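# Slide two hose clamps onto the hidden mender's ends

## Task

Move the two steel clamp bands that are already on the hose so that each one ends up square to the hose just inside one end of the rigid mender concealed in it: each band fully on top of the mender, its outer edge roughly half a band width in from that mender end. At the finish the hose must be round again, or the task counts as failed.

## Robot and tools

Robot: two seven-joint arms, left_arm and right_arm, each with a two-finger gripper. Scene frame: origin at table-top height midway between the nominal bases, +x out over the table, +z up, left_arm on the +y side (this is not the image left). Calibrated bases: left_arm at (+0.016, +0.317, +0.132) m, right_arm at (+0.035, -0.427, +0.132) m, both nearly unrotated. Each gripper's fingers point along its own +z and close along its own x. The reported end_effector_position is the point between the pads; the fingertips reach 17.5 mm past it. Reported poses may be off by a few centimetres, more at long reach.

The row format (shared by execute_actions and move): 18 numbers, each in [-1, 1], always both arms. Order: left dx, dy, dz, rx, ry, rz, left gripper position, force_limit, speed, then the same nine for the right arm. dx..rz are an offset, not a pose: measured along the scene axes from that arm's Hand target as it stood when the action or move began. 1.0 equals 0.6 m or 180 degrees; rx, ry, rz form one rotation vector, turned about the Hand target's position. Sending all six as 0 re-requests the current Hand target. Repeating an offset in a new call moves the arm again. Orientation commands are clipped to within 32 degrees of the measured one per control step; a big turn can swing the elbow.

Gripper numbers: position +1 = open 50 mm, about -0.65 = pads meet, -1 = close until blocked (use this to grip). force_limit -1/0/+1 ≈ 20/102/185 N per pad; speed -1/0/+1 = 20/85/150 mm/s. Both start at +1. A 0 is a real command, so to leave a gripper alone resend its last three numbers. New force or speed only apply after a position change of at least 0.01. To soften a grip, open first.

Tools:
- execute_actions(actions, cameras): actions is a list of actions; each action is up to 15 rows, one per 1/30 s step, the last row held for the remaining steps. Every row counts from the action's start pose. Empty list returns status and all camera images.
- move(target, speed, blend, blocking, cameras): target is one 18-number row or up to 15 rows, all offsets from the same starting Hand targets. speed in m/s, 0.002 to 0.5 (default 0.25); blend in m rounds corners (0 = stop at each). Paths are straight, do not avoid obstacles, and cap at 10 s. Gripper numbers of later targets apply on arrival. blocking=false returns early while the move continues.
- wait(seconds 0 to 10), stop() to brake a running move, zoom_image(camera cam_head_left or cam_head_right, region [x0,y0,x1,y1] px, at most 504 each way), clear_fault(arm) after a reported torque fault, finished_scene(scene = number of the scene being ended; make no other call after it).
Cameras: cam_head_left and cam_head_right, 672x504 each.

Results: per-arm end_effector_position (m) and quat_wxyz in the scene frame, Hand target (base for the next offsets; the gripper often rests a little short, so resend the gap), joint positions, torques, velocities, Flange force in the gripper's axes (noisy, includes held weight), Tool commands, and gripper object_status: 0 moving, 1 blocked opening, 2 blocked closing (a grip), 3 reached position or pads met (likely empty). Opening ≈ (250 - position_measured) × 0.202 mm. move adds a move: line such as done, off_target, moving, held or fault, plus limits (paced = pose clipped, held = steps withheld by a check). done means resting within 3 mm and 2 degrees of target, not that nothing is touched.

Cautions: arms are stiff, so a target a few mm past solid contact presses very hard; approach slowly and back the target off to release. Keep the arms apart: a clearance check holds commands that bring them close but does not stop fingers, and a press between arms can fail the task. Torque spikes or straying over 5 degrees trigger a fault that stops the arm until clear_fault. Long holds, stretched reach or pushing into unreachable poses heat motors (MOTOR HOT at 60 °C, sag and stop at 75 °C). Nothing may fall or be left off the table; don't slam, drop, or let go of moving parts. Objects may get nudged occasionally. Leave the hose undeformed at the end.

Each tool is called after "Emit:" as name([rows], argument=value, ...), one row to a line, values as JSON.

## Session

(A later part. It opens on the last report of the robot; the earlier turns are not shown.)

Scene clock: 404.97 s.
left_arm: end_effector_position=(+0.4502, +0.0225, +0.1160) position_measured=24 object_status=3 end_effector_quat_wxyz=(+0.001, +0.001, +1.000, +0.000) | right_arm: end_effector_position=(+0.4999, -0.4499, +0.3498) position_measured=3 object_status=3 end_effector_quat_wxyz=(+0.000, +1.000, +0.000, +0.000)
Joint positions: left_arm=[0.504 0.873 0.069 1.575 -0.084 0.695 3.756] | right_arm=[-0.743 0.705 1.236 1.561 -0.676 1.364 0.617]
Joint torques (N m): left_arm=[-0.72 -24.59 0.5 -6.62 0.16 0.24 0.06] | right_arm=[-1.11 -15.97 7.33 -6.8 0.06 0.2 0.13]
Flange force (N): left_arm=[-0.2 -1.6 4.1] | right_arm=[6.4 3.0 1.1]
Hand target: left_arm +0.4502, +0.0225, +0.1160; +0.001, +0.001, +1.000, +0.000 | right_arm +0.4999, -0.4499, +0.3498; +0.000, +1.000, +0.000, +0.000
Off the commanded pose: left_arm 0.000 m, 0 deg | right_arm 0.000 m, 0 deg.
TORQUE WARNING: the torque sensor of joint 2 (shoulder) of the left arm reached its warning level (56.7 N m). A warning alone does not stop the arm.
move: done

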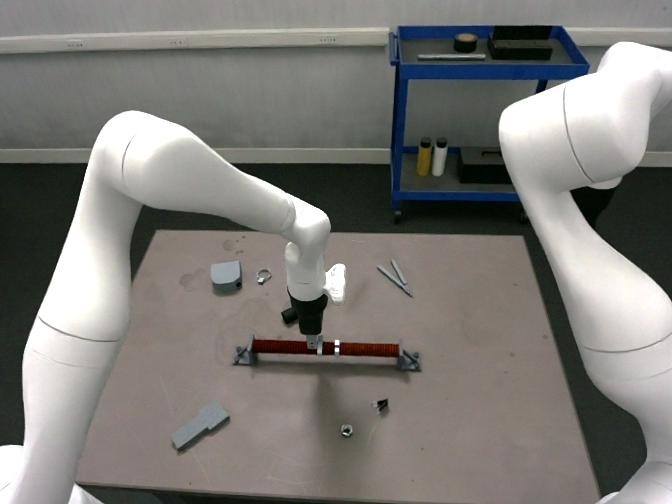

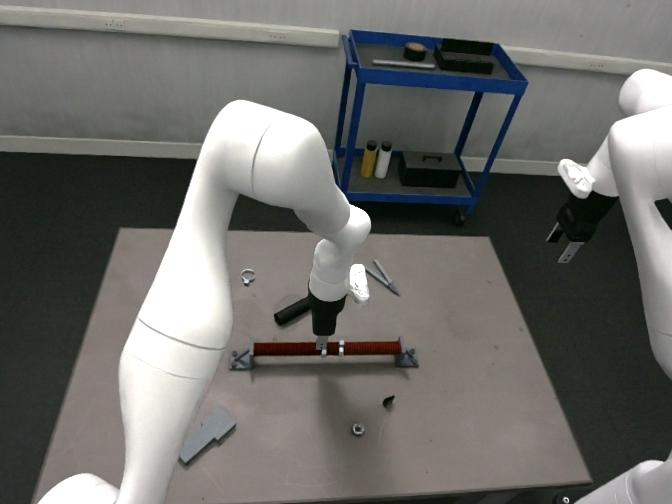

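Emit:
move([
  [0, -0.0545, 0, 0, 0, 0, 1, -1, 1, 0, 0, 0, 0, 0, 0, 1, 1, 1],
  [0, -0.0545, -0.04, 0, 0, 0, 1, -1, 1, 0, 0, 0, 0, 0, 0, 1, 1, 1],
], speed=0.05, cameras=["all"])

Emit:
zoom_image(camera="cam_head_left", region=[300, 325, 360, 375])

Emit:
zoom_image(camera="cam_head_right", region=[300, 325, 360, 375])

Scene clock: 429.33 s.
left_arm: end_effector_position=(+0.4502, -0.0102, +0.0920) position_measured=3 object_status=3 end_effector_quat_wxyz=(+0.001, +0.001, +1.000, +0.000) | right_arm: end_effector_position=(+0.4999, -0.4499, +0.3498) position_measured=3 object_status=3 end_effector_quat_wxyz=(+0.000, +1.000, +0.000, +0.000)
Joint positions: left_arm=[0.561 0.945 0.063 1.502 -0.081 0.696 3.802] | right_arm=[-0.743 0.705 1.236 1.561 -0.676 1.364 0.617]
Joint torques (N m): left_arm=[-0.63 -25.57 0.51 -6.49 0.23 0.25 0] | right_arm=[-1.08 -15.99 7.26 -6.77 0.09 0.19 0.1]
Flange force (N): left_arm=[-0.6 -1.8 4.0] | right_arm=[6.4 2.9 1.0]
Hand target: left_arm +0.4502, -0.0102, +0.0920; +0.001, +0.001, +1.000, +0.000 | right_arm +0.4999, -0.4499, +0.3498; +0.000, +1.000, +0.000, +0.000
Off the commanded pose: left_arm 0.000 m, 0 deg | right_arm 0.000 m, 0 deg.
move: done

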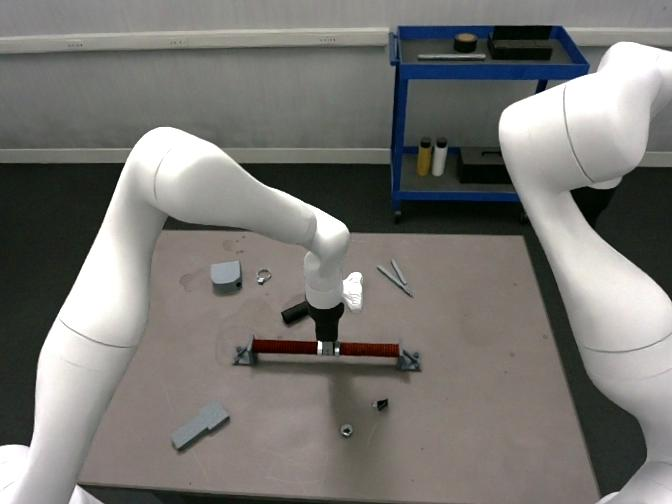

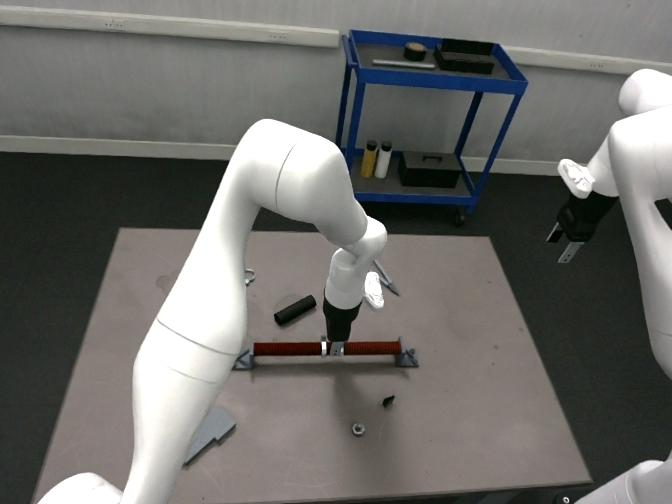

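Scaled by 8.400.

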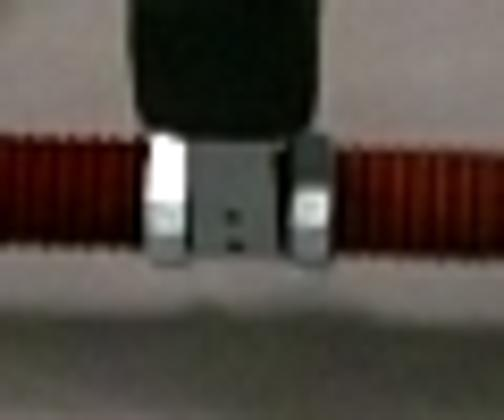

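Scaled by 8.400.

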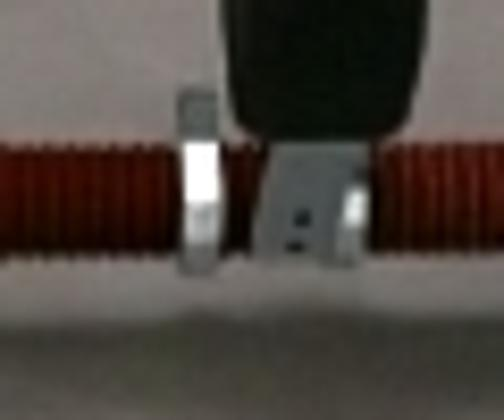

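Emit:
move([
  [0, -0.0027, 0, 0, 0, 0, 1, -1, 1, 0, 0, 0, 0, 0, 0, 1, 1, 1],
  [0, -0.0027, -0.03, 0, 0, 0, 1, -1, 1, 0, 0, 0, 0, 0, 0, 1, 1, 1],
], speed=0.03)

Scene clock: 433.83 s.
left_arm: end_effector_position=(+0.4502, -0.0119, +0.0740) position_measured=3 object_status=3 end_effector_quat_wxyz=(+0.001, +0.001, +1.000, +0.000) | right_arm: end_effector_position=(+0.4999, -0.4499, +0.3498) position_measured=3 object_status=3 end_effector_quat_wxyz=(+0.000, +1.000, +0.000, +0.000)
Joint positions: left_arm=[0.565 0.98 0.06 1.497 -0.082 0.666 3.805] | right_arm=[-0.743 0.705 1.236 1.561 -0.676 1.364 0.617]
Joint torques (N m): left_arm=[-0.67 -25.89 0.5 -6.28 0.2 0.24 0.05] | right_arm=[-1.12 -15.98 7.28 -6.75 0.1 0.21 0.11]
Flange force (N): left_arm=[-0.6 -1.8 4.2] | right_arm=[6.6 3.0 1.1]
Hand target: left_arm +0.4502, -0.0119, +0.0740; +0.001, +0.001, +1.000, +0.000 | right_arm +0.4999, -0.4499, +0.3498; +0.000, +1.000, +0.000, +0.000
Off the commanded pose: left_arm 0.000 m, 0 deg | right_arm 0.000 m, 0 deg.
move: done

Emit:
move([
  [0, 0, -0.0267, 0, 0, 0, 1, -1, 1, 0, 0, 0, 0, 0, 0, 1, 1, 1],
  [0, 0, -0.0267, 0, 0, 0, 0.45, -1, 0, 0, 0, 0, 0, 0, 0, 1, 1, 1],
], speed=0.03)

Scene clock: 438.73 s.
left_arm: end_effector_position=(+0.4502, -0.0118, +0.0580) position_measured=85 object_status=3 end_effector_quat_wxyz=(+0.001, +0.001, +1.000, +0.000) | right_arm: end_effector_position=(+0.4999, -0.4499, +0.3498) position_measured=3 object_status=3 end_effector_quat_wxyz=(+0.000, +1.000, +0.000, +0.000)
Joint positions: left_arm=[0.566 1.01 0.057 1.495 -0.083 0.638 3.806] | right_arm=[-0.743 0.705 1.236 1.561 -0.676 1.364 0.617]
Joint torques (N m): left_arm=[-0.71 -25.87 0.54 -6.06 0.12 0.35 -0.01] | right_arm=[-1.08 -16.03 7.28 -6.78 0.11 0.16 0.12]
Flange force (N): left_arm=[0.0 -1.6 4.1] | right_arm=[6.6 2.9 1.0]
Hand target: left_arm +0.4502, -0.0118, +0.0580; +0.001, +0.001, +1.000, +0.000 | right_arm +0.4999, -0.4499, +0.3498; +0.000, +1.000, +0.000, +0.000
Off the commanded pose: left_arm 0.000 m, 0 deg | right_arm 0.000 m, 0 deg.
move: done

Emit:
move(target=[0, 0.0127, 0, 0, 0, 0, 0.45, -1, 0, 0, 0, 0, 0, 0, 0, 1, 1, 1], speed=0.02, cameras=["all"])

Emit:
zoom_image(camera="cam_head_left", region=[300, 325, 360, 375])

Emit:
zoom_image(camera="cam_head_right", region=[300, 325, 360, 375])

Scene clock: 445.50 s.
left_arm: end_effector_position=(+0.4502, -0.0042, +0.0580) position_measured=85 object_status=3 end_effector_quat_wxyz=(+0.001, +0.001, +1.000, +0.000) | right_arm: end_effector_position=(+0.4999, -0.4499, +0.3498) position_measured=3 object_status=3 end_effector_quat_wxyz=(+0.000, +1.000, +0.000, +0.000)
Joint positions: left_arm=[0.554 1.004 0.058 1.513 -0.085 0.626 3.797] | right_arm=[-0.743 0.705 1.236 1.561 -0.676 1.364 0.617]
Joint torques (N m): left_arm=[-0.62 -25.82 0.58 -5.94 0.17 0.36 0.06] | right_arm=[-1.05 -16 7.26 -6.76 0.13 0.18 0.1]
Flange force (N): left_arm=[-0.3 -1.5 4.4] | right_arm=[6.5 2.8 1.0]
Hand target: left_arm +0.4502, -0.0042, +0.0580; +0.001, +0.001, +1.000, +0.000 | right_arm +0.4999, -0.4499, +0.3498; +0.000, +1.000, +0.000, +0.000
Off the commanded pose: left_arm 0.000 m, 0 deg | right_arm 0.000 m, 0 deg.
move: done

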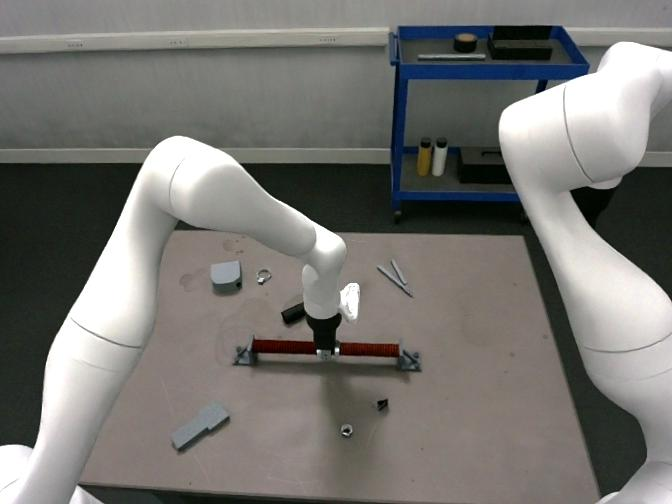

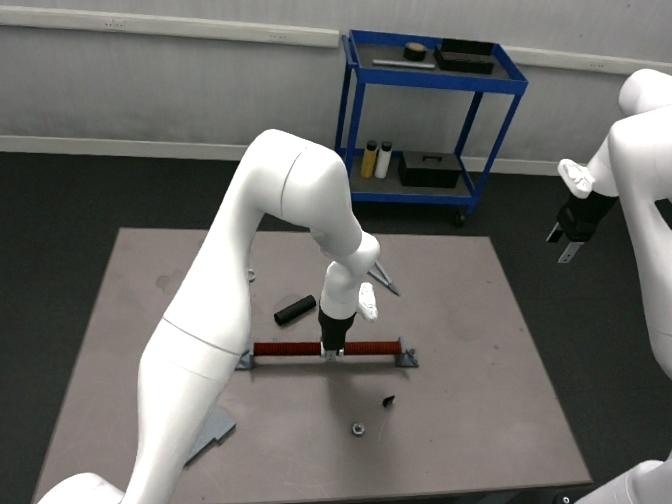

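Scaled by 8.400.

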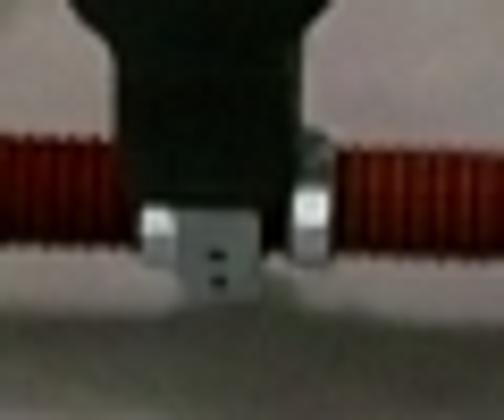

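Scaled by 8.400.

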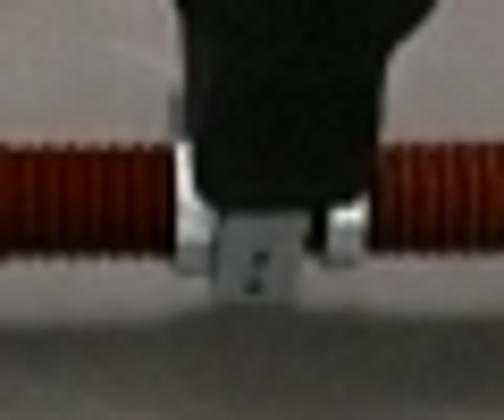

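Emit:
move([
  [0, 0.0025, 0, 0, 0, 0, 0.45, -1, 0, 0, 0, 0, 0, 0, 0, 1, 1, 1],
  [0, -0.0297, 0, 0, 0, 0, 0.45, -1, 0, 0, 0, 0, 0, 0, 0, 1, 1, 1],
  [0, -0.013, 0, 0, 0, 0, 1, -1, 1, 0, 0, 0, 0, 0, 0, 1, 1, 1],
  [0, -0.013, 0.1, 0, 0, 0, 1, -1, 1, 0, 0, 0, 0, 0, 0, 1, 1, 1],
  [0, 0.12, 0.1, 0, 0, 0, 1, -1, 1, 0, 0, 0, 0, 0, 0, 1, 1, 1],
], speed=[0.02, 0.03, 0.03, 0.05, 0.2], cameras=["all"])

Emit:
zoom_image(camera="cam_head_left", region=[300, 325, 360, 375])

Emit:
zoom_image(camera="cam_head_right", region=[300, 325, 360, 375])

Scene clock: 473.27 s.
left_arm: end_effector_position=(+0.4502, +0.0677, +0.1180) position_measured=3 object_status=3 end_effector_quat_wxyz=(+0.001, +0.001, +1.000, +0.000) | right_arm: end_effector_position=(+0.4999, -0.4499, +0.3498) position_measured=3 object_status=3 end_effector_quat_wxyz=(+0.000, +1.000, +0.000, +0.000)
Joint positions: left_arm=[0.423 0.834 0.072 1.668 -0.09 0.642 3.687] | right_arm=[-0.743 0.705 1.236 1.561 -0.676 1.364 0.617]
Joint torques (N m): left_arm=[-0.65 -23.6 0.54 -6.16 0.18 0.24 0.04] | right_arm=[-1.12 -16.01 7.31 -6.8 0.11 0.21 0.09]
Flange force (N): left_arm=[-0.4 -1.6 4.2] | right_arm=[6.5 3.0 1.2]
Hand target: left_arm +0.4502, +0.0678, +0.1180; +0.001, +0.001, +1.000, +0.000 | right_arm +0.4999, -0.4499, +0.3498; +0.000, +1.000, +0.000, +0.000
Off the commanded pose: left_arm 0.000 m, 0 deg | right_arm 0.000 m, 0 deg.
move: done

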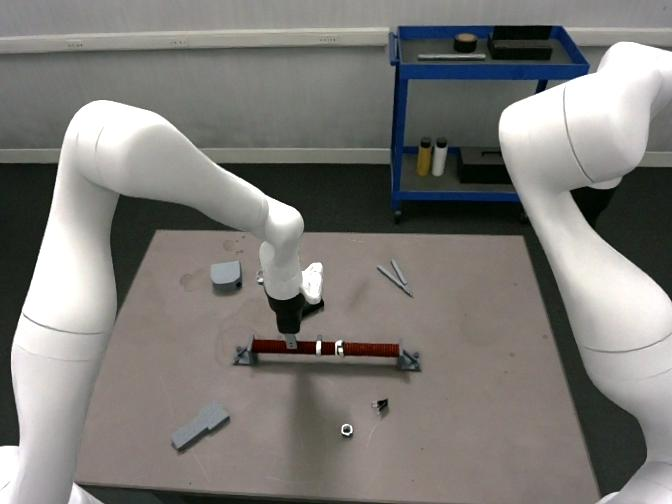

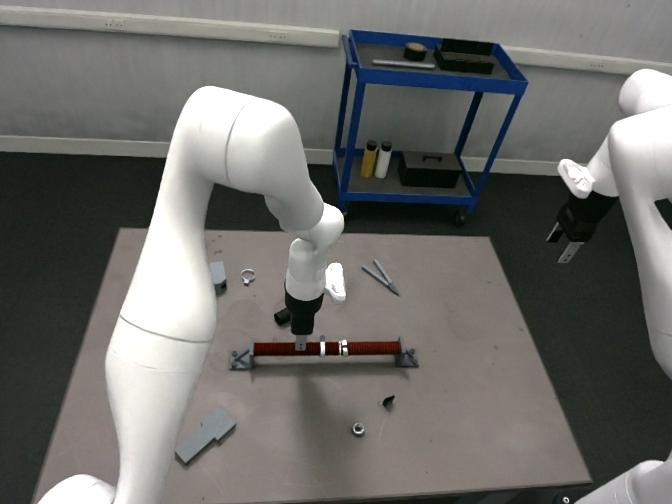

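Scaled by 8.400.

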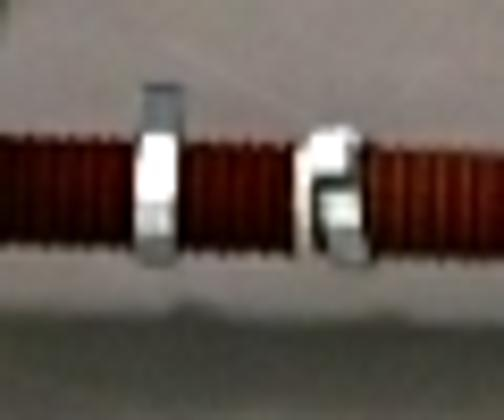

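Scaled by 8.400.

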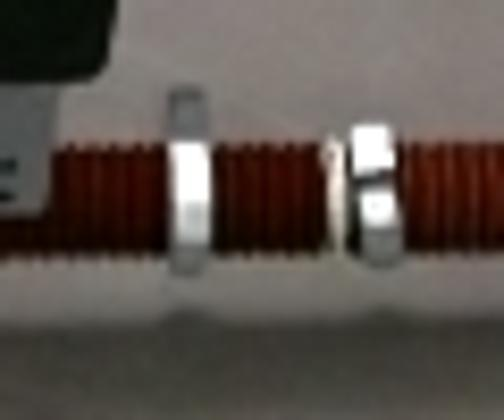

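Emit:
move([
  [0, -0.1733, 0.0033, 0, 0, -0.5, 0.3, -1, 1, 0, 0, 0, 0, 0, 0, 1, 1, 1],
  [0, -0.1733, -0.035, 0, 0, -0.5, 0.3, -1, 1, 0, 0, 0, 0, 0, 0, 1, 1, 1],
], speed=[0.2, 0.05], cameras=["all"])

Emit:
zoom_image(camera="cam_head_left", region=[300, 325, 360, 375])

Emit:
zoom_image(camera="cam_head_right", region=[300, 325, 360, 375])

Scene clock: 500.13 s.
left_arm: end_effector_position=(+0.4502, -0.0362, +0.0970) position_measured=107 object_status=3 end_effector_quat_wxyz=(+0.000, +0.708, +0.707, -0.001) | right_arm: end_effector_position=(+0.4999, -0.4499, +0.3498) position_measured=3 object_status=3 end_effector_quat_wxyz=(+0.000, +1.000, +0.000, +0.000)
Joint positions: left_arm=[0.387 1.014 0.457 1.444 -0.542 0.81 2.606] | right_arm=[-0.743 0.705 1.236 1.561 -0.676 1.364 0.617]
Joint torques (N m): left_arm=[-0.73 -25.66 3.68 -6.24 0.18 0.25 0.07] | right_arm=[-1.09 -16 7.32 -6.81 0.11 0.18 0.11]
Flange force (N): left_arm=[-2.4 1.2 3.7] | right_arm=[6.4 2.9 1.2]
Hand target: left_arm +0.4502, -0.0362, +0.0970; +0.000, +0.708, +0.707, +0.000 | right_arm +0.4999, -0.4499, +0.3498; +0.000, +1.000, +0.000, +0.000
Off the commanded pose: left_arm 0.000 m, 0 deg | right_arm 0.000 m, 0 deg.
move: done

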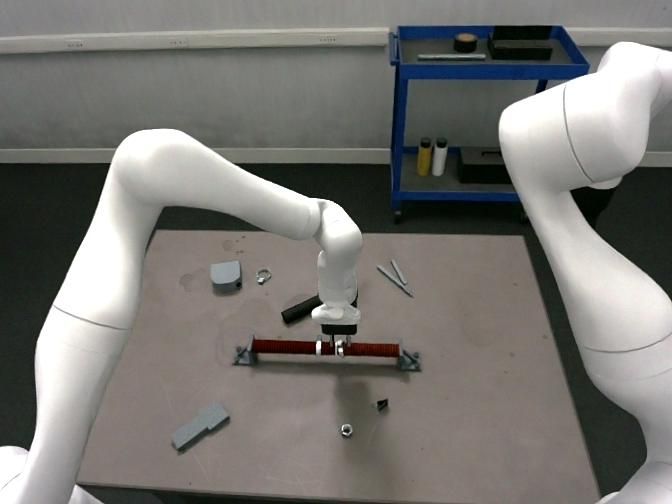

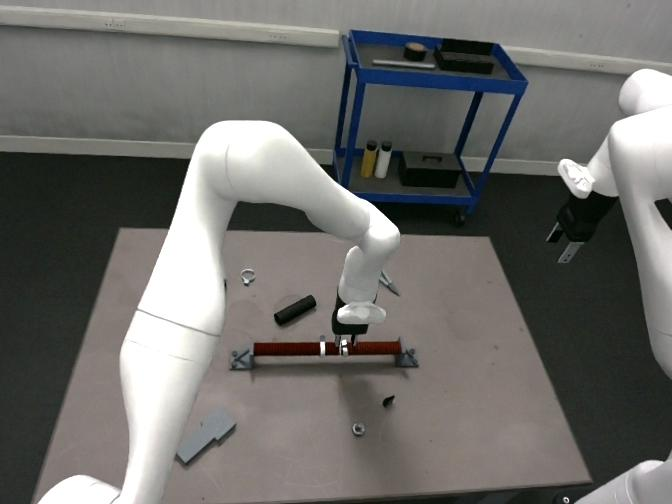

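Scaled by 8.400.

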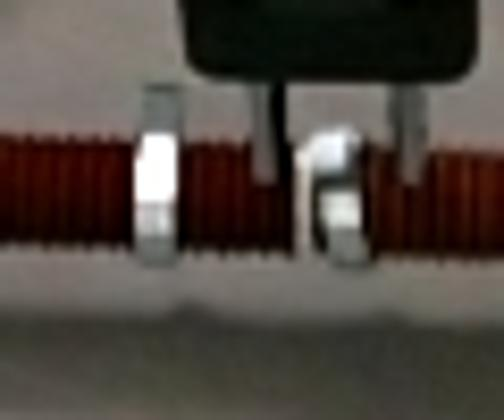

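Scaled by 8.400.

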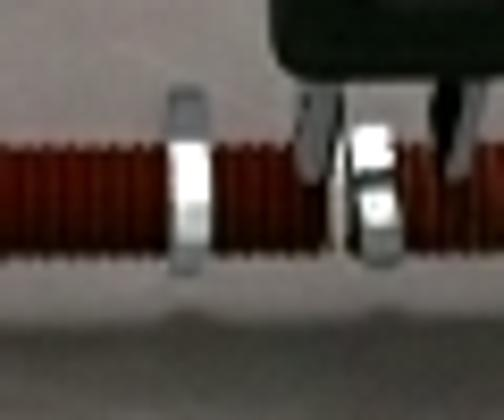

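Emit:
move([
  [0, 0, -0.0083, 0, 0, 0, 0.3, -1, 1, 0, 0, 0, 0, 0, 0, 1, 1, 1],
], speed=0.03)

Emit:
move([
  [0, 0, -0.005, 0, 0, 0, 0.3, -1, 1, 0, 0, 0, 0, 0, 0, 1, 1, 1],
], speed=0.03)

Scene clock: 504.70 s.
left_arm: end_effector_position=(+0.4502, -0.0362, +0.0920) position_measured=107 object_status=3 end_effector_quat_wxyz=(+0.000, +0.708, +0.707, -0.001) | right_arm: end_effector_position=(+0.4999, -0.4499, +0.3498) position_measured=3 object_status=3 end_effector_quat_wxyz=(+0.000, +1.000, +0.000, +0.000)
Joint positions: left_arm=[0.388 1.022 0.453 1.444 -0.545 0.802 2.609] | right_arm=[-0.743 0.705 1.236 1.561 -0.676 1.364 0.617]
Joint torques (N m): left_arm=[-0.65 -25.81 3.72 -6.24 0.14 0.32 0.04] | right_arm=[-1.08 -16.01 7.3 -6.77 0.11 0.19 0.11]
Flange force (N): left_arm=[-2.0 0.9 4.0] | right_arm=[6.5 2.9 1.1]
Hand target: left_arm +0.4502, -0.0362, +0.0920; +0.000, +0.708, +0.707, -0.001 | right_arm +0.4999, -0.4499, +0.3498; +0.000, +1.000, +0.000, +0.000
Off the commanded pose: left_arm 0.000 m, 0 deg | right_arm 0.000 m, 0 deg.
move: done

Scene clock: 505.40 s.
left_arm: end_effector_position=(+0.4502, -0.0362, +0.0890) position_measured=107 object_status=3 end_effector_quat_wxyz=(+0.000, +0.708, +0.707, -0.001) | right_arm: end_effector_position=(+0.4999, -0.4499, +0.3498) position_measured=3 object_status=3 end_effector_quat_wxyz=(+0.000, +1.000, +0.000, +0.000)
Joint positions: left_arm=[0.39 1.027 0.451 1.444 -0.547 0.796 2.61] | right_arm=[-0.743 0.705 1.236 1.561 -0.676 1.364 0.617]
Joint torques (N m): left_arm=[-0.65 -25.75 3.7 -6.06 0.18 0.35 0.02] | right_arm=[-1.11 -16 7.26 -6.73 0.13 0.2 0.12]
Flange force (N): left_arm=[-2.3 1.2 3.9] | right_arm=[6.7 2.9 1.0]
Hand target: left_arm +0.4502, -0.0362, +0.0890; +0.000, +0.708, +0.707, -0.001 | right_arm +0.4999, -0.4499, +0.3498; +0.000, +1.000, +0.000, +0.000
Off the commanded pose: left_arm 0.000 m, 0 deg | right_arm 0.000 m, 0 deg.
move: done

Emit:
move([
  [0, 0, 0, 0, 0, 0, -1, -1, -1, 0, 0, 0, 0, 0, 0, 1, 1, 1],
], speed=0.03, cameras=["all"])

Emit:
zoom_image(camera="cam_head_left", region=[300, 325, 360, 375])

Emit:
zoom_image(camera="cam_head_right", region=[300, 325, 360, 375])

Scene clock: 509.17 s.
left_arm: end_effector_position=(+0.4502, -0.0362, +0.0890) position_measured=202 object_status=2 end_effector_quat_wxyz=(+0.000, +0.708, +0.707, -0.001) | right_arm: end_effector_position=(+0.4999, -0.4499, +0.3498) position_measured=3 object_status=3 end_effector_quat_wxyz=(+0.000, +1.000, +0.000, +0.000)
Joint positions: left_arm=[0.39 1.027 0.451 1.444 -0.547 0.796 2.61] | right_arm=[-0.743 0.705 1.236 1.561 -0.676 1.364 0.617]
Joint torques (N m): left_arm=[-0.75 -25.76 3.56 -6.14 0.15 0.29 -0.02] | right_arm=[-1.09 -15.97 7.27 -6.76 0.11 0.18 0.11]
Flange force (N): left_arm=[-2.4 0.9 3.8] | right_arm=[6.5 2.9 1.0]
Hand target: left_arm +0.4502, -0.0362, +0.0890; +0.000, +0.708, +0.707, -0.001 | right_arm +0.4999, -0.4499, +0.3498; +0.000, +1.000, +0.000, +0.000
Off the commanded pose: left_arm 0.000 m, 0 deg | right_arm 0.000 m, 0 deg.
move: done

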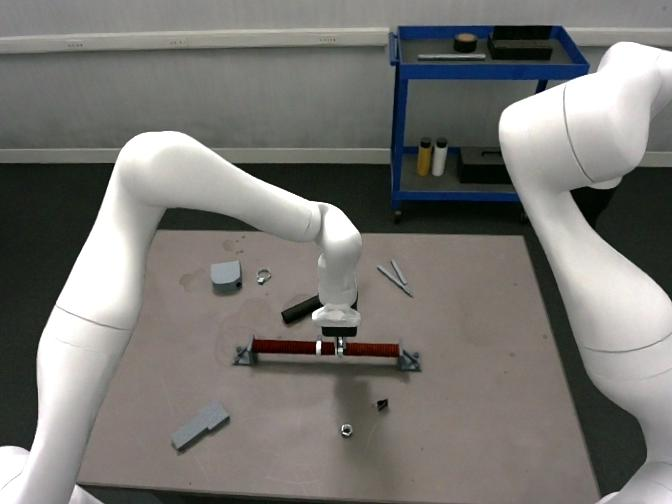

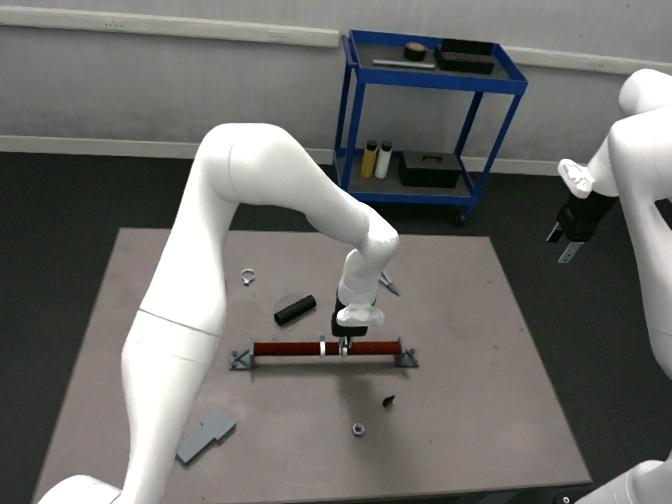

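Scaled by 8.400.

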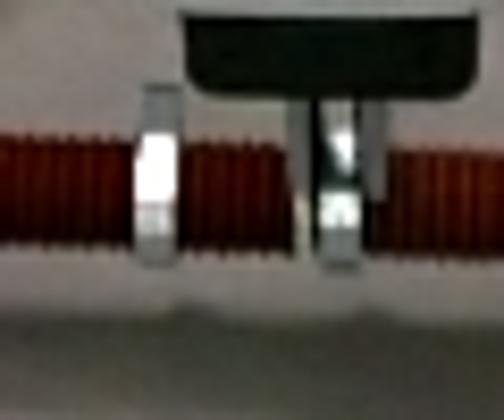

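Scaled by 8.400.

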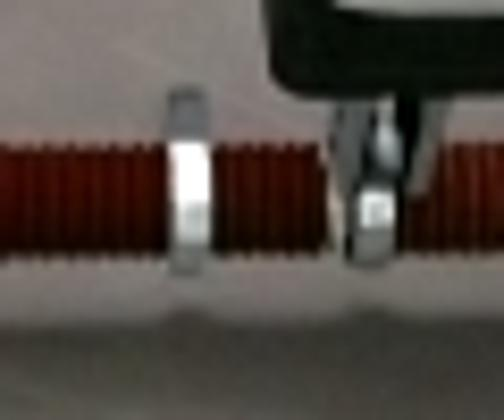

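Emit:
move([
  [0, 0, 0, 0, 0, 0, 0.3, -1, -1, 0, 0, 0, 0, 0, 0, 1, 1, 1],
  [0, 0, 0.04, 0, 0, 0, 0.3, -1, 1, 0, 0, 0, 0, 0, 0, 1, 1, 1],
  [0, 0.0812, 0.04, 0, 0, 0, 0.3, -1, 1, 0, 0, 0, 0, 0, 0, 1, 1, 1],
  [0, 0.0812, 0, 0, 0, 0, 0.3, -1, 1, 0, 0, 0, 0, 0, 0, 1, 1, 1],
], speed=0.06, cameras=["all"])

Emit:
zoom_image(camera="cam_head_left", region=[300, 325, 360, 375])

Emit:
zoom_image(camera="cam_head_right", region=[300, 325, 360, 375])

Scene clock: 530.60 s.
left_arm: end_effector_position=(+0.4502, +0.0125, +0.0890) position_measured=107 object_status=3 end_effector_quat_wxyz=(+0.000, +0.708, +0.707, -0.001) | right_arm: end_effector_position=(+0.4999, -0.4499, +0.3498) position_measured=3 object_status=3 end_effector_quat_wxyz=(+0.000, +1.000, +0.000, +0.000)
Joint positions: left_arm=[0.305 0.982 0.442 1.565 -0.565 0.724 2.577] | right_arm=[-0.743 0.705 1.236 1.561 -0.676 1.364 0.617]
Joint torques (N m): left_arm=[-0.62 -24.58 3.53 -5.68 0.17 0.32 -0.01] | right_arm=[-1.1 -16.02 7.31 -6.79 0.12 0.16 0.11]
Flange force (N): left_arm=[-1.8 0.7 4.0] | right_arm=[6.6 2.9 1.1]
Hand target: left_arm +0.4502, +0.0125, +0.0890; +0.000, +0.708, +0.707, +0.000 | right_arm +0.4999, -0.4499, +0.3498; +0.000, +1.000, +0.000, +0.000
Off the commanded pose: left_arm 0.000 m, 0 deg | right_arm 0.000 m, 0 deg.
move: done

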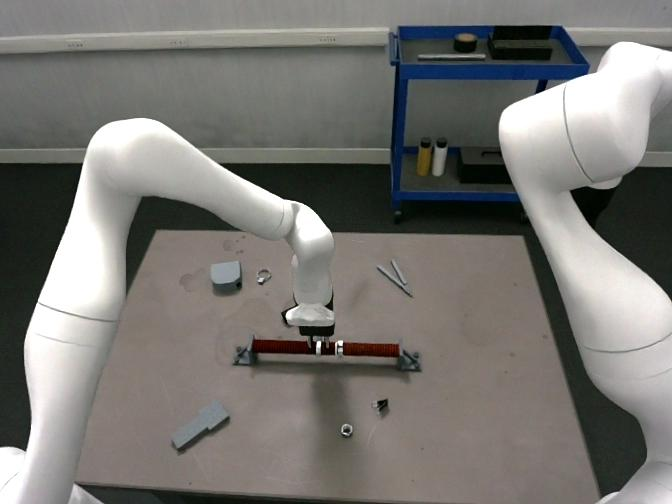

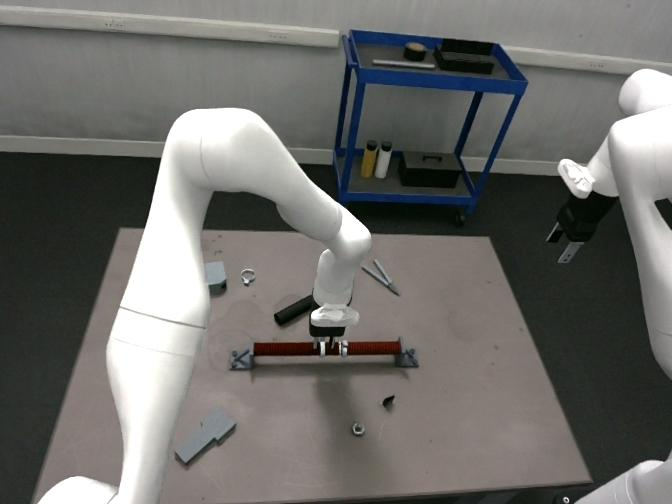

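Scaled by 8.400.

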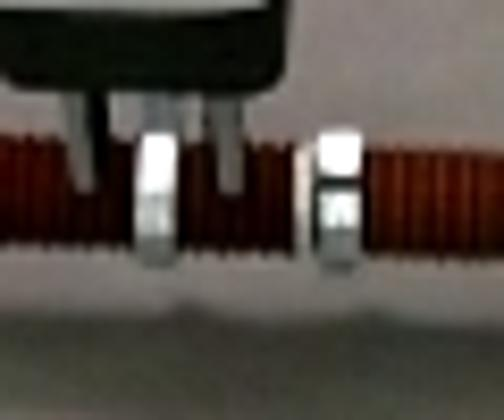

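Scaled by 8.400.

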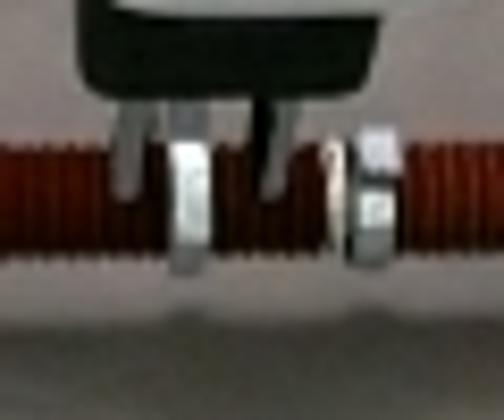

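Emit:
move([
  [0, 0, 0, 0, 0, 0, -1, -1, -1, 0, 0, 0, 0, 0, 0, 1, 1, 1],
  [0, 0, 0, 0, 0, 0, 0.3, -1, -1, 0, 0, 0, 0, 0, 0, 1, 1, 1],
  [0, 0, 0.06, 0, 0, 0, 0.3, -1, 1, 0, 0, 0, 0, 0, 0, 1, 1, 1],
  [0, 0.15, 0.1, 0, 0, 0, 0.3, -1, 1, 0, 0, 0, 0, 0, 0, 1, 1, 1],
], speed=0.1, cameras=["all"])

Emit:
zoom_image(camera="cam_head_left", region=[300, 325, 360, 375])

Emit:
zoom_image(camera="cam_head_right", region=[300, 325, 360, 375])

Scene clock: 540.43 s.
left_arm: end_effector_position=(+0.4502, +0.1024, +0.1490) position_measured=107 object_status=3 end_effector_quat_wxyz=(+0.001, +0.708, +0.707, -0.001) | right_arm: end_effector_position=(+0.4999, -0.4499, +0.3498) position_measured=3 object_status=3 end_effector_quat_wxyz=(+0.000, +1.000, +0.000, +0.000)
Joint positions: left_arm=[0.092 0.811 0.499 1.728 -0.536 0.742 2.436] | right_arm=[-0.743 0.705 1.236 1.561 -0.676 1.364 0.617]
Joint torques (N m): left_arm=[-0.6 -21.86 3.27 -5.77 0.2 0.28 0.01] | right_arm=[-1.09 -15.98 7.3 -6.76 0.13 0.19 0.12]
Flange force (N): left_arm=[-1.9 1.4 3.8] | right_arm=[6.5 2.9 1.1]
Hand target: left_arm +0.4502, +0.1025, +0.1490; +0.000, +0.708, +0.707, -0.001 | right_arm +0.4999, -0.4499, +0.3498; +0.000, +1.000, +0.000, +0.000
Off the commanded pose: left_arm 0.000 m, 0 deg | right_arm 0.000 m, 0 deg.
move: done

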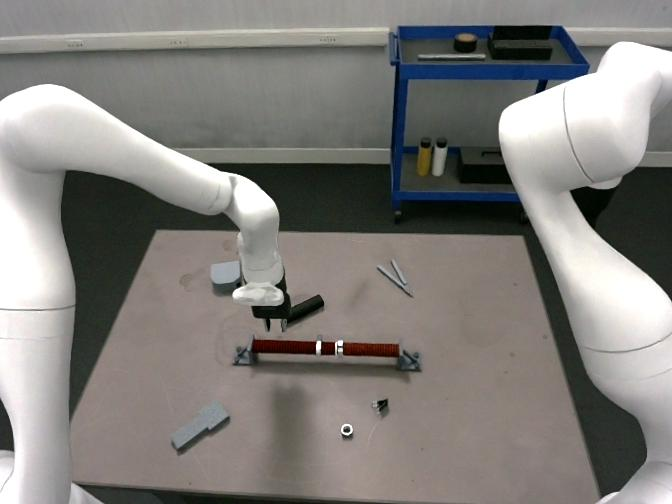

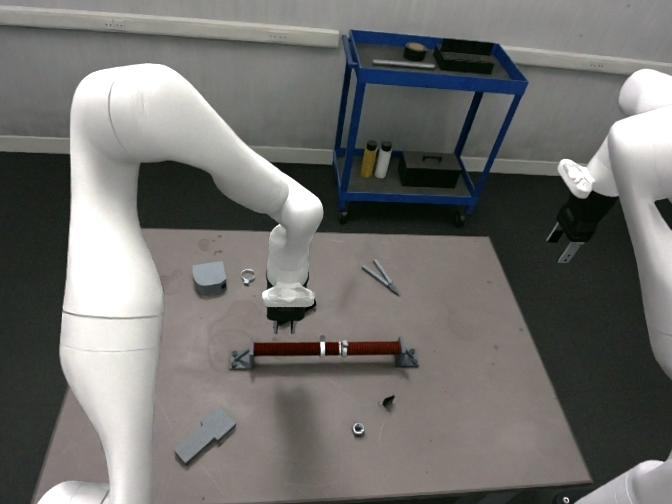

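Scaled by 8.400.

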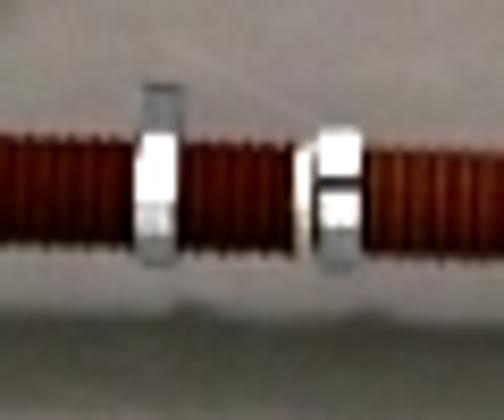

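Scaled by 8.400.

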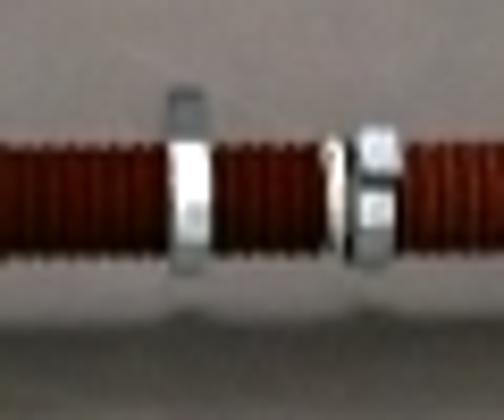

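Emit:
move([
  [0, -0.15, 0, 0, 0, 0, 0.3, -1, 1, 0, 0, 0, 0, 0, 0, 1, 1, 1],
  [0, -0.15, -0.1, 0, 0, 0, 0.3, -1, 1, 0, 0, 0, 0, 0, 0, 1, 1, 1],
  [0, -0.15, -0.1, 0, 0, 0, -1, -1, 0, 0, 0, 0, 0, 0, 0, 1, 1, 1],
], speed=0.1, cameras=["all"])

Emit:
zoom_image(camera="cam_head_left", region=[300, 325, 360, 375])

Scene clock: 575.73 s.
left_arm: end_effector_position=(+0.4502, +0.0125, +0.0890) position_measured=251 object_status=3 end_effector_quat_wxyz=(+0.000, +0.708, +0.707, -0.001) | right_arm: end_effector_position=(+0.4999, -0.4499, +0.3498) position_measured=3 object_status=3 end_effector_quat_wxyz=(+0.000, +1.000, +0.000, +0.000)
Joint positions: left_arm=[0.304 0.982 0.443 1.565 -0.566 0.724 2.578] | right_arm=[-0.743 0.705 1.236 1.561 -0.676 1.364 0.617]
Joint torques (N m): left_arm=[-0.59 -24.54 3.51 -5.7 0.18 0.33 0.06] | right_arm=[-1.1 -16.02 7.32 -6.75 0.12 0.2 0.08]
Flange force (N): left_arm=[-1.6 0.7 3.9] | right_arm=[6.7 3.0 1.1]
Hand target: left_arm +0.4502, +0.0125, +0.0890; +0.000, +0.708, +0.707, -0.001 | right_arm +0.4999, -0.4499, +0.3498; +0.000, +1.000, +0.000, +0.000
Off the commanded pose: left_arm 0.000 m, 0 deg | right_arm 0.000 m, 0 deg.
move: done

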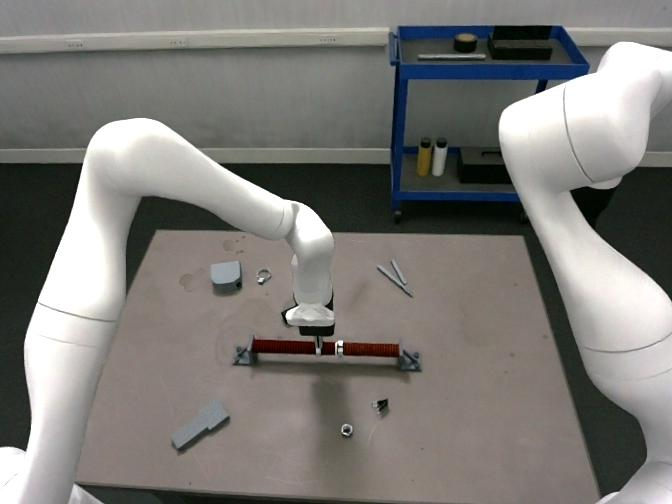

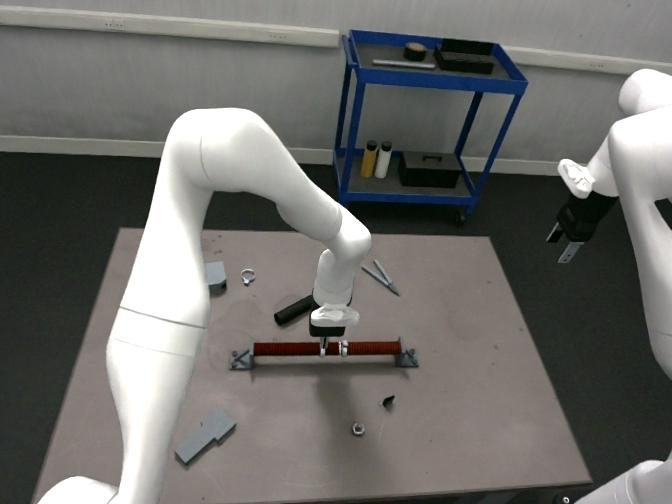

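Scaled by 8.400.

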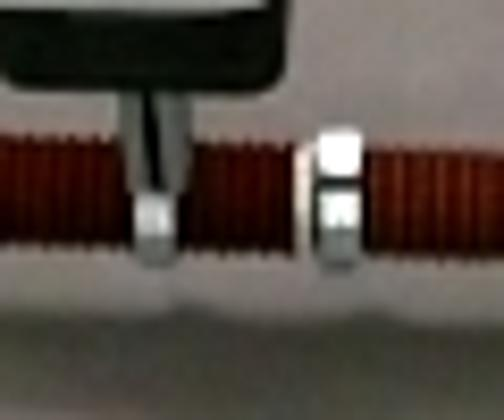

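Emit:
move([
  [0, 0, 0, 0, 0, 0, 0.3, -1, 1, 0, 0, 0, 0, 0, 0, 1, 1, 1],
  [0, 0, -0.0083, 0, 0, 0, 0.3, -1, 1, 0, 0, 0, 0, 0, 0, 1, 1, 1],
], speed=[0.1, 0.02])

Emit:
move([
  [0, 0, 0, 0, 0, 0, -1, -1, 0, 0, 0, 0, 0, 0, 0, 1, 1, 1],
], speed=0.02)

Scene clock: 580.87 s.
left_arm: end_effector_position=(+0.4502, +0.0125, +0.0841) position_measured=107 object_status=3 end_effector_quat_wxyz=(+0.000, +0.708, +0.707, +0.000) | right_arm: end_effector_position=(+0.4999, -0.4499, +0.3498) position_measured=3 object_status=3 end_effector_quat_wxyz=(+0.000, +1.000, +0.000, +0.000)
Joint positions: left_arm=[0.307 0.991 0.438 1.565 -0.57 0.715 2.58] | right_arm=[-0.743 0.705 1.236 1.561 -0.676 1.364 0.617]
Joint torques (N m): left_arm=[-0.69 -19.02 2.28 -6.21 -0.35 -1.16 0.1] | right_arm=[-1.07 -15.97 7.31 -6.75 0.12 0.19 0.09]
Flange force (N): left_arm=[1.7 -4.3 -10.2] | right_arm=[6.5 2.9 1.0]
Hand target: left_arm +0.4502, +0.0125, +0.0840; +0.000, +0.708, +0.707, +0.000 | right_arm +0.4999, -0.4499, +0.3498; +0.000, +1.000, +0.000, +0.000
Off the commanded pose: left_arm 0.000 m, 0 deg | right_arm 0.000 m, 0 deg.
move: done

Scene clock: 581.37 s.
left_arm: end_effector_position=(+0.4503, +0.0126, +0.0840) position_measured=201 object_status=2 end_effector_quat_wxyz=(+0.000, +0.707, +0.707, +0.000) | right_arm: end_effector_position=(+0.4999, -0.4499, +0.3498) position_measured=3 object_status=3 end_effector_quat_wxyz=(+0.000, +1.000, +0.000, +0.000)
Joint positions: left_arm=[0.307 0.991 0.438 1.565 -0.57 0.715 2.58] | right_arm=[-0.743 0.705 1.236 1.561 -0.676 1.364 0.617]
Joint torques (N m): left_arm=[0.25 -17.03 2.81 -3.49 0.38 -0.24 -0.01] | right_arm=[-1.12 -15.97 7.33 -6.76 0.09 0.18 0.12]
Flange force (N): left_arm=[0.4 0.3 -11.3] | right_arm=[6.6 3.0 1.0]
Hand target: left_arm +0.4502, +0.0125, +0.0840; +0.000, +0.708, +0.707, +0.000 | right_arm +0.4999, -0.4499, +0.3498; +0.000, +1.000, +0.000, +0.000
Off the commanded pose: left_arm 0.000 m, 0 deg | right_arm 0.000 m, 0 deg.
move: done

Emit:
move([
  [0, -0.025, 0, 0, 0, 0, -1, -1, 0, 0, 0, 0, 0, 0, 0, 1, 1, 1],
  [0, 0, 0, 0, 0, 0, -1, -1, 0, 0, 0, 0, 0, 0, 0, 1, 1, 1],
], speed=0.06, cameras=["all"])

Emit:
zoom_image(camera="cam_head_left", region=[300, 325, 360, 375])

Emit:
zoom_image(camera="cam_head_right", region=[300, 325, 360, 375])

Scene clock: 590.03 s.
left_arm: end_effector_position=(+0.4502, +0.0125, +0.0840) position_measured=201 object_status=2 end_effector_quat_wxyz=(+0.000, +0.708, +0.707, +0.000) | right_arm: end_effector_position=(+0.4999, -0.4499, +0.3498) position_measured=3 object_status=3 end_effector_quat_wxyz=(+0.000, +1.000, +0.000, +0.000)
Joint positions: left_arm=[0.307 0.991 0.438 1.565 -0.57 0.715 2.58] | right_arm=[-0.743 0.705 1.236 1.561 -0.676 1.364 0.617]
Joint torques (N m): left_arm=[-4.62 -17.98 -2.26 -1.7 -0.99 2.64 0.04] | right_arm=[-1.09 -15.97 7.3 -6.73 0.13 0.2 0.12]
Flange force (N): left_arm=[-10.6 0.2 -7.6] | right_arm=[6.6 2.9 1.0]
Hand target: left_arm +0.4502, +0.0125, +0.0840; +0.000, +0.708, +0.707, -0.001 | right_arm +0.4999, -0.4499, +0.3498; +0.000, +1.000, +0.000, +0.000
Off the commanded pose: left_arm 0.000 m, 0 deg | right_arm 0.000 m, 0 deg.
move: done

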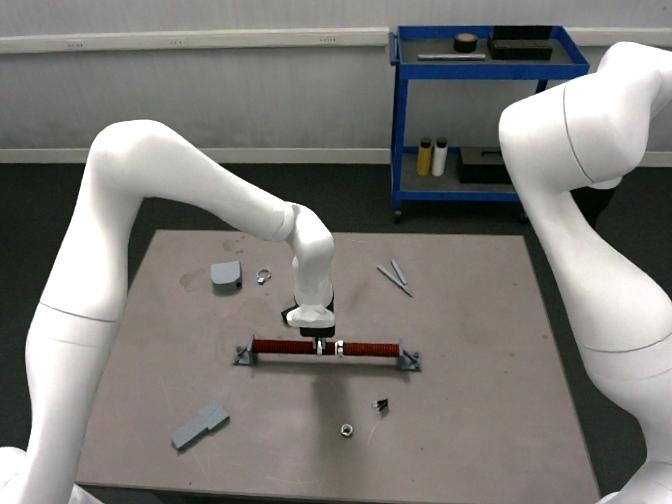

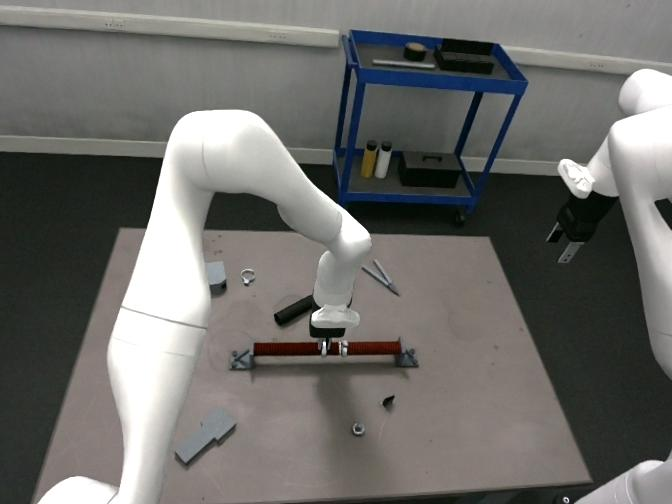

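Scaled by 8.400.

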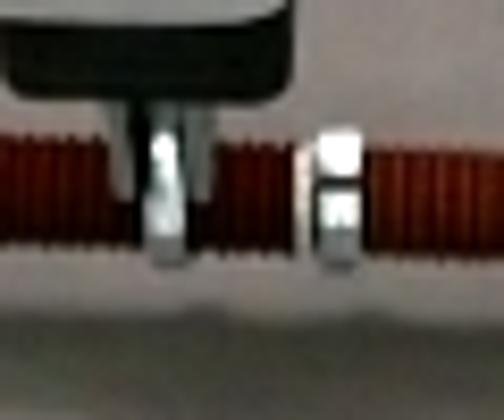

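Scaled by 8.400.

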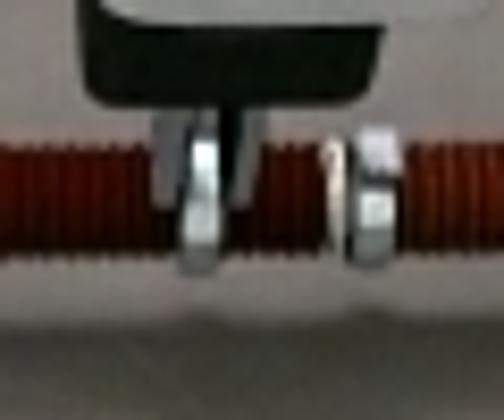

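Emit:
move([
  [0, 0, 0, 0, 0, 0, 0.3, -1, -1, 0, 0, 0, 0, 0, 0, 1, 1, 1],
  [0, 0, 0.06, 0, 0, 0, 0.3, -1, 1, 0, 0, 0, 0, 0, 0, 1, 1, 1],
  [0, 0.15, 0.1, 0, 0, 0, 0.3, -1, 1, 0, 0, 0, 0, 0, 0, 1, 1, 1],
], speed=0.1, cameras=["all"])

Emit:
zoom_image(camera="cam_head_left", region=[300, 325, 360, 375])

Emit:
zoom_image(camera="cam_head_right", region=[300, 325, 360, 375])

Scene clock: 605.60 s.
left_arm: end_effector_position=(+0.4502, +0.1024, +0.1440) position_measured=107 object_status=3 end_effector_quat_wxyz=(+0.001, +0.708, +0.707, -0.001) | right_arm: end_effector_position=(+0.4999, -0.4499, +0.3498) position_measured=3 object_status=3 end_effector_quat_wxyz=(+0.000, +1.000, +0.000, +0.000)
Joint positions: left_arm=[0.095 0.819 0.494 1.73 -0.543 0.731 2.441] | right_arm=[-0.743 0.705 1.236 1.561 -0.676 1.364 0.617]
Joint torques (N m): left_arm=[-0.63 -21.99 3.29 -5.79 0.22 0.29 0.03] | right_arm=[-1.09 -16.01 7.26 -6.78 0.12 0.19 0.13]
Flange force (N): left_arm=[-1.8 1.1 4.0] | right_arm=[6.5 2.9 1.1]
Hand target: left_arm +0.4502, +0.1025, +0.1440; +0.000, +0.708, +0.707, -0.001 | right_arm +0.4999, -0.4499, +0.3498; +0.000, +1.000, +0.000, +0.000
Off the commanded pose: left_arm 0.000 m, 0 deg | right_arm 0.000 m, 0 deg.
move: done

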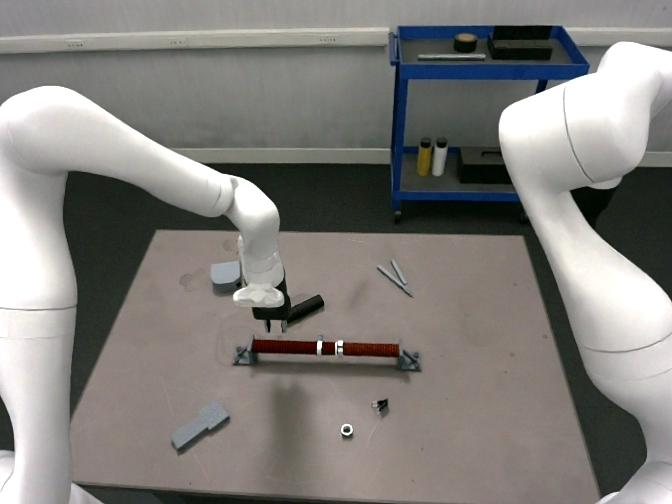

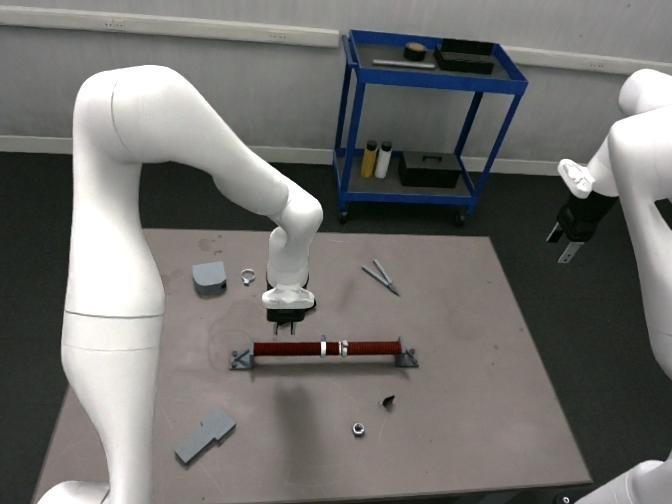

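Scaled by 8.400.

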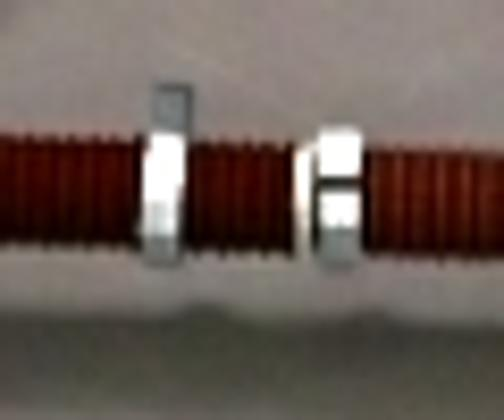

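Scaled by 8.400.

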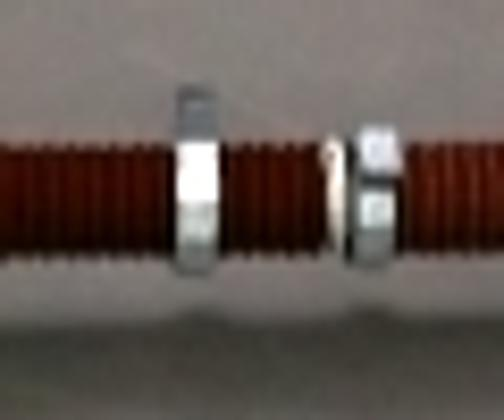

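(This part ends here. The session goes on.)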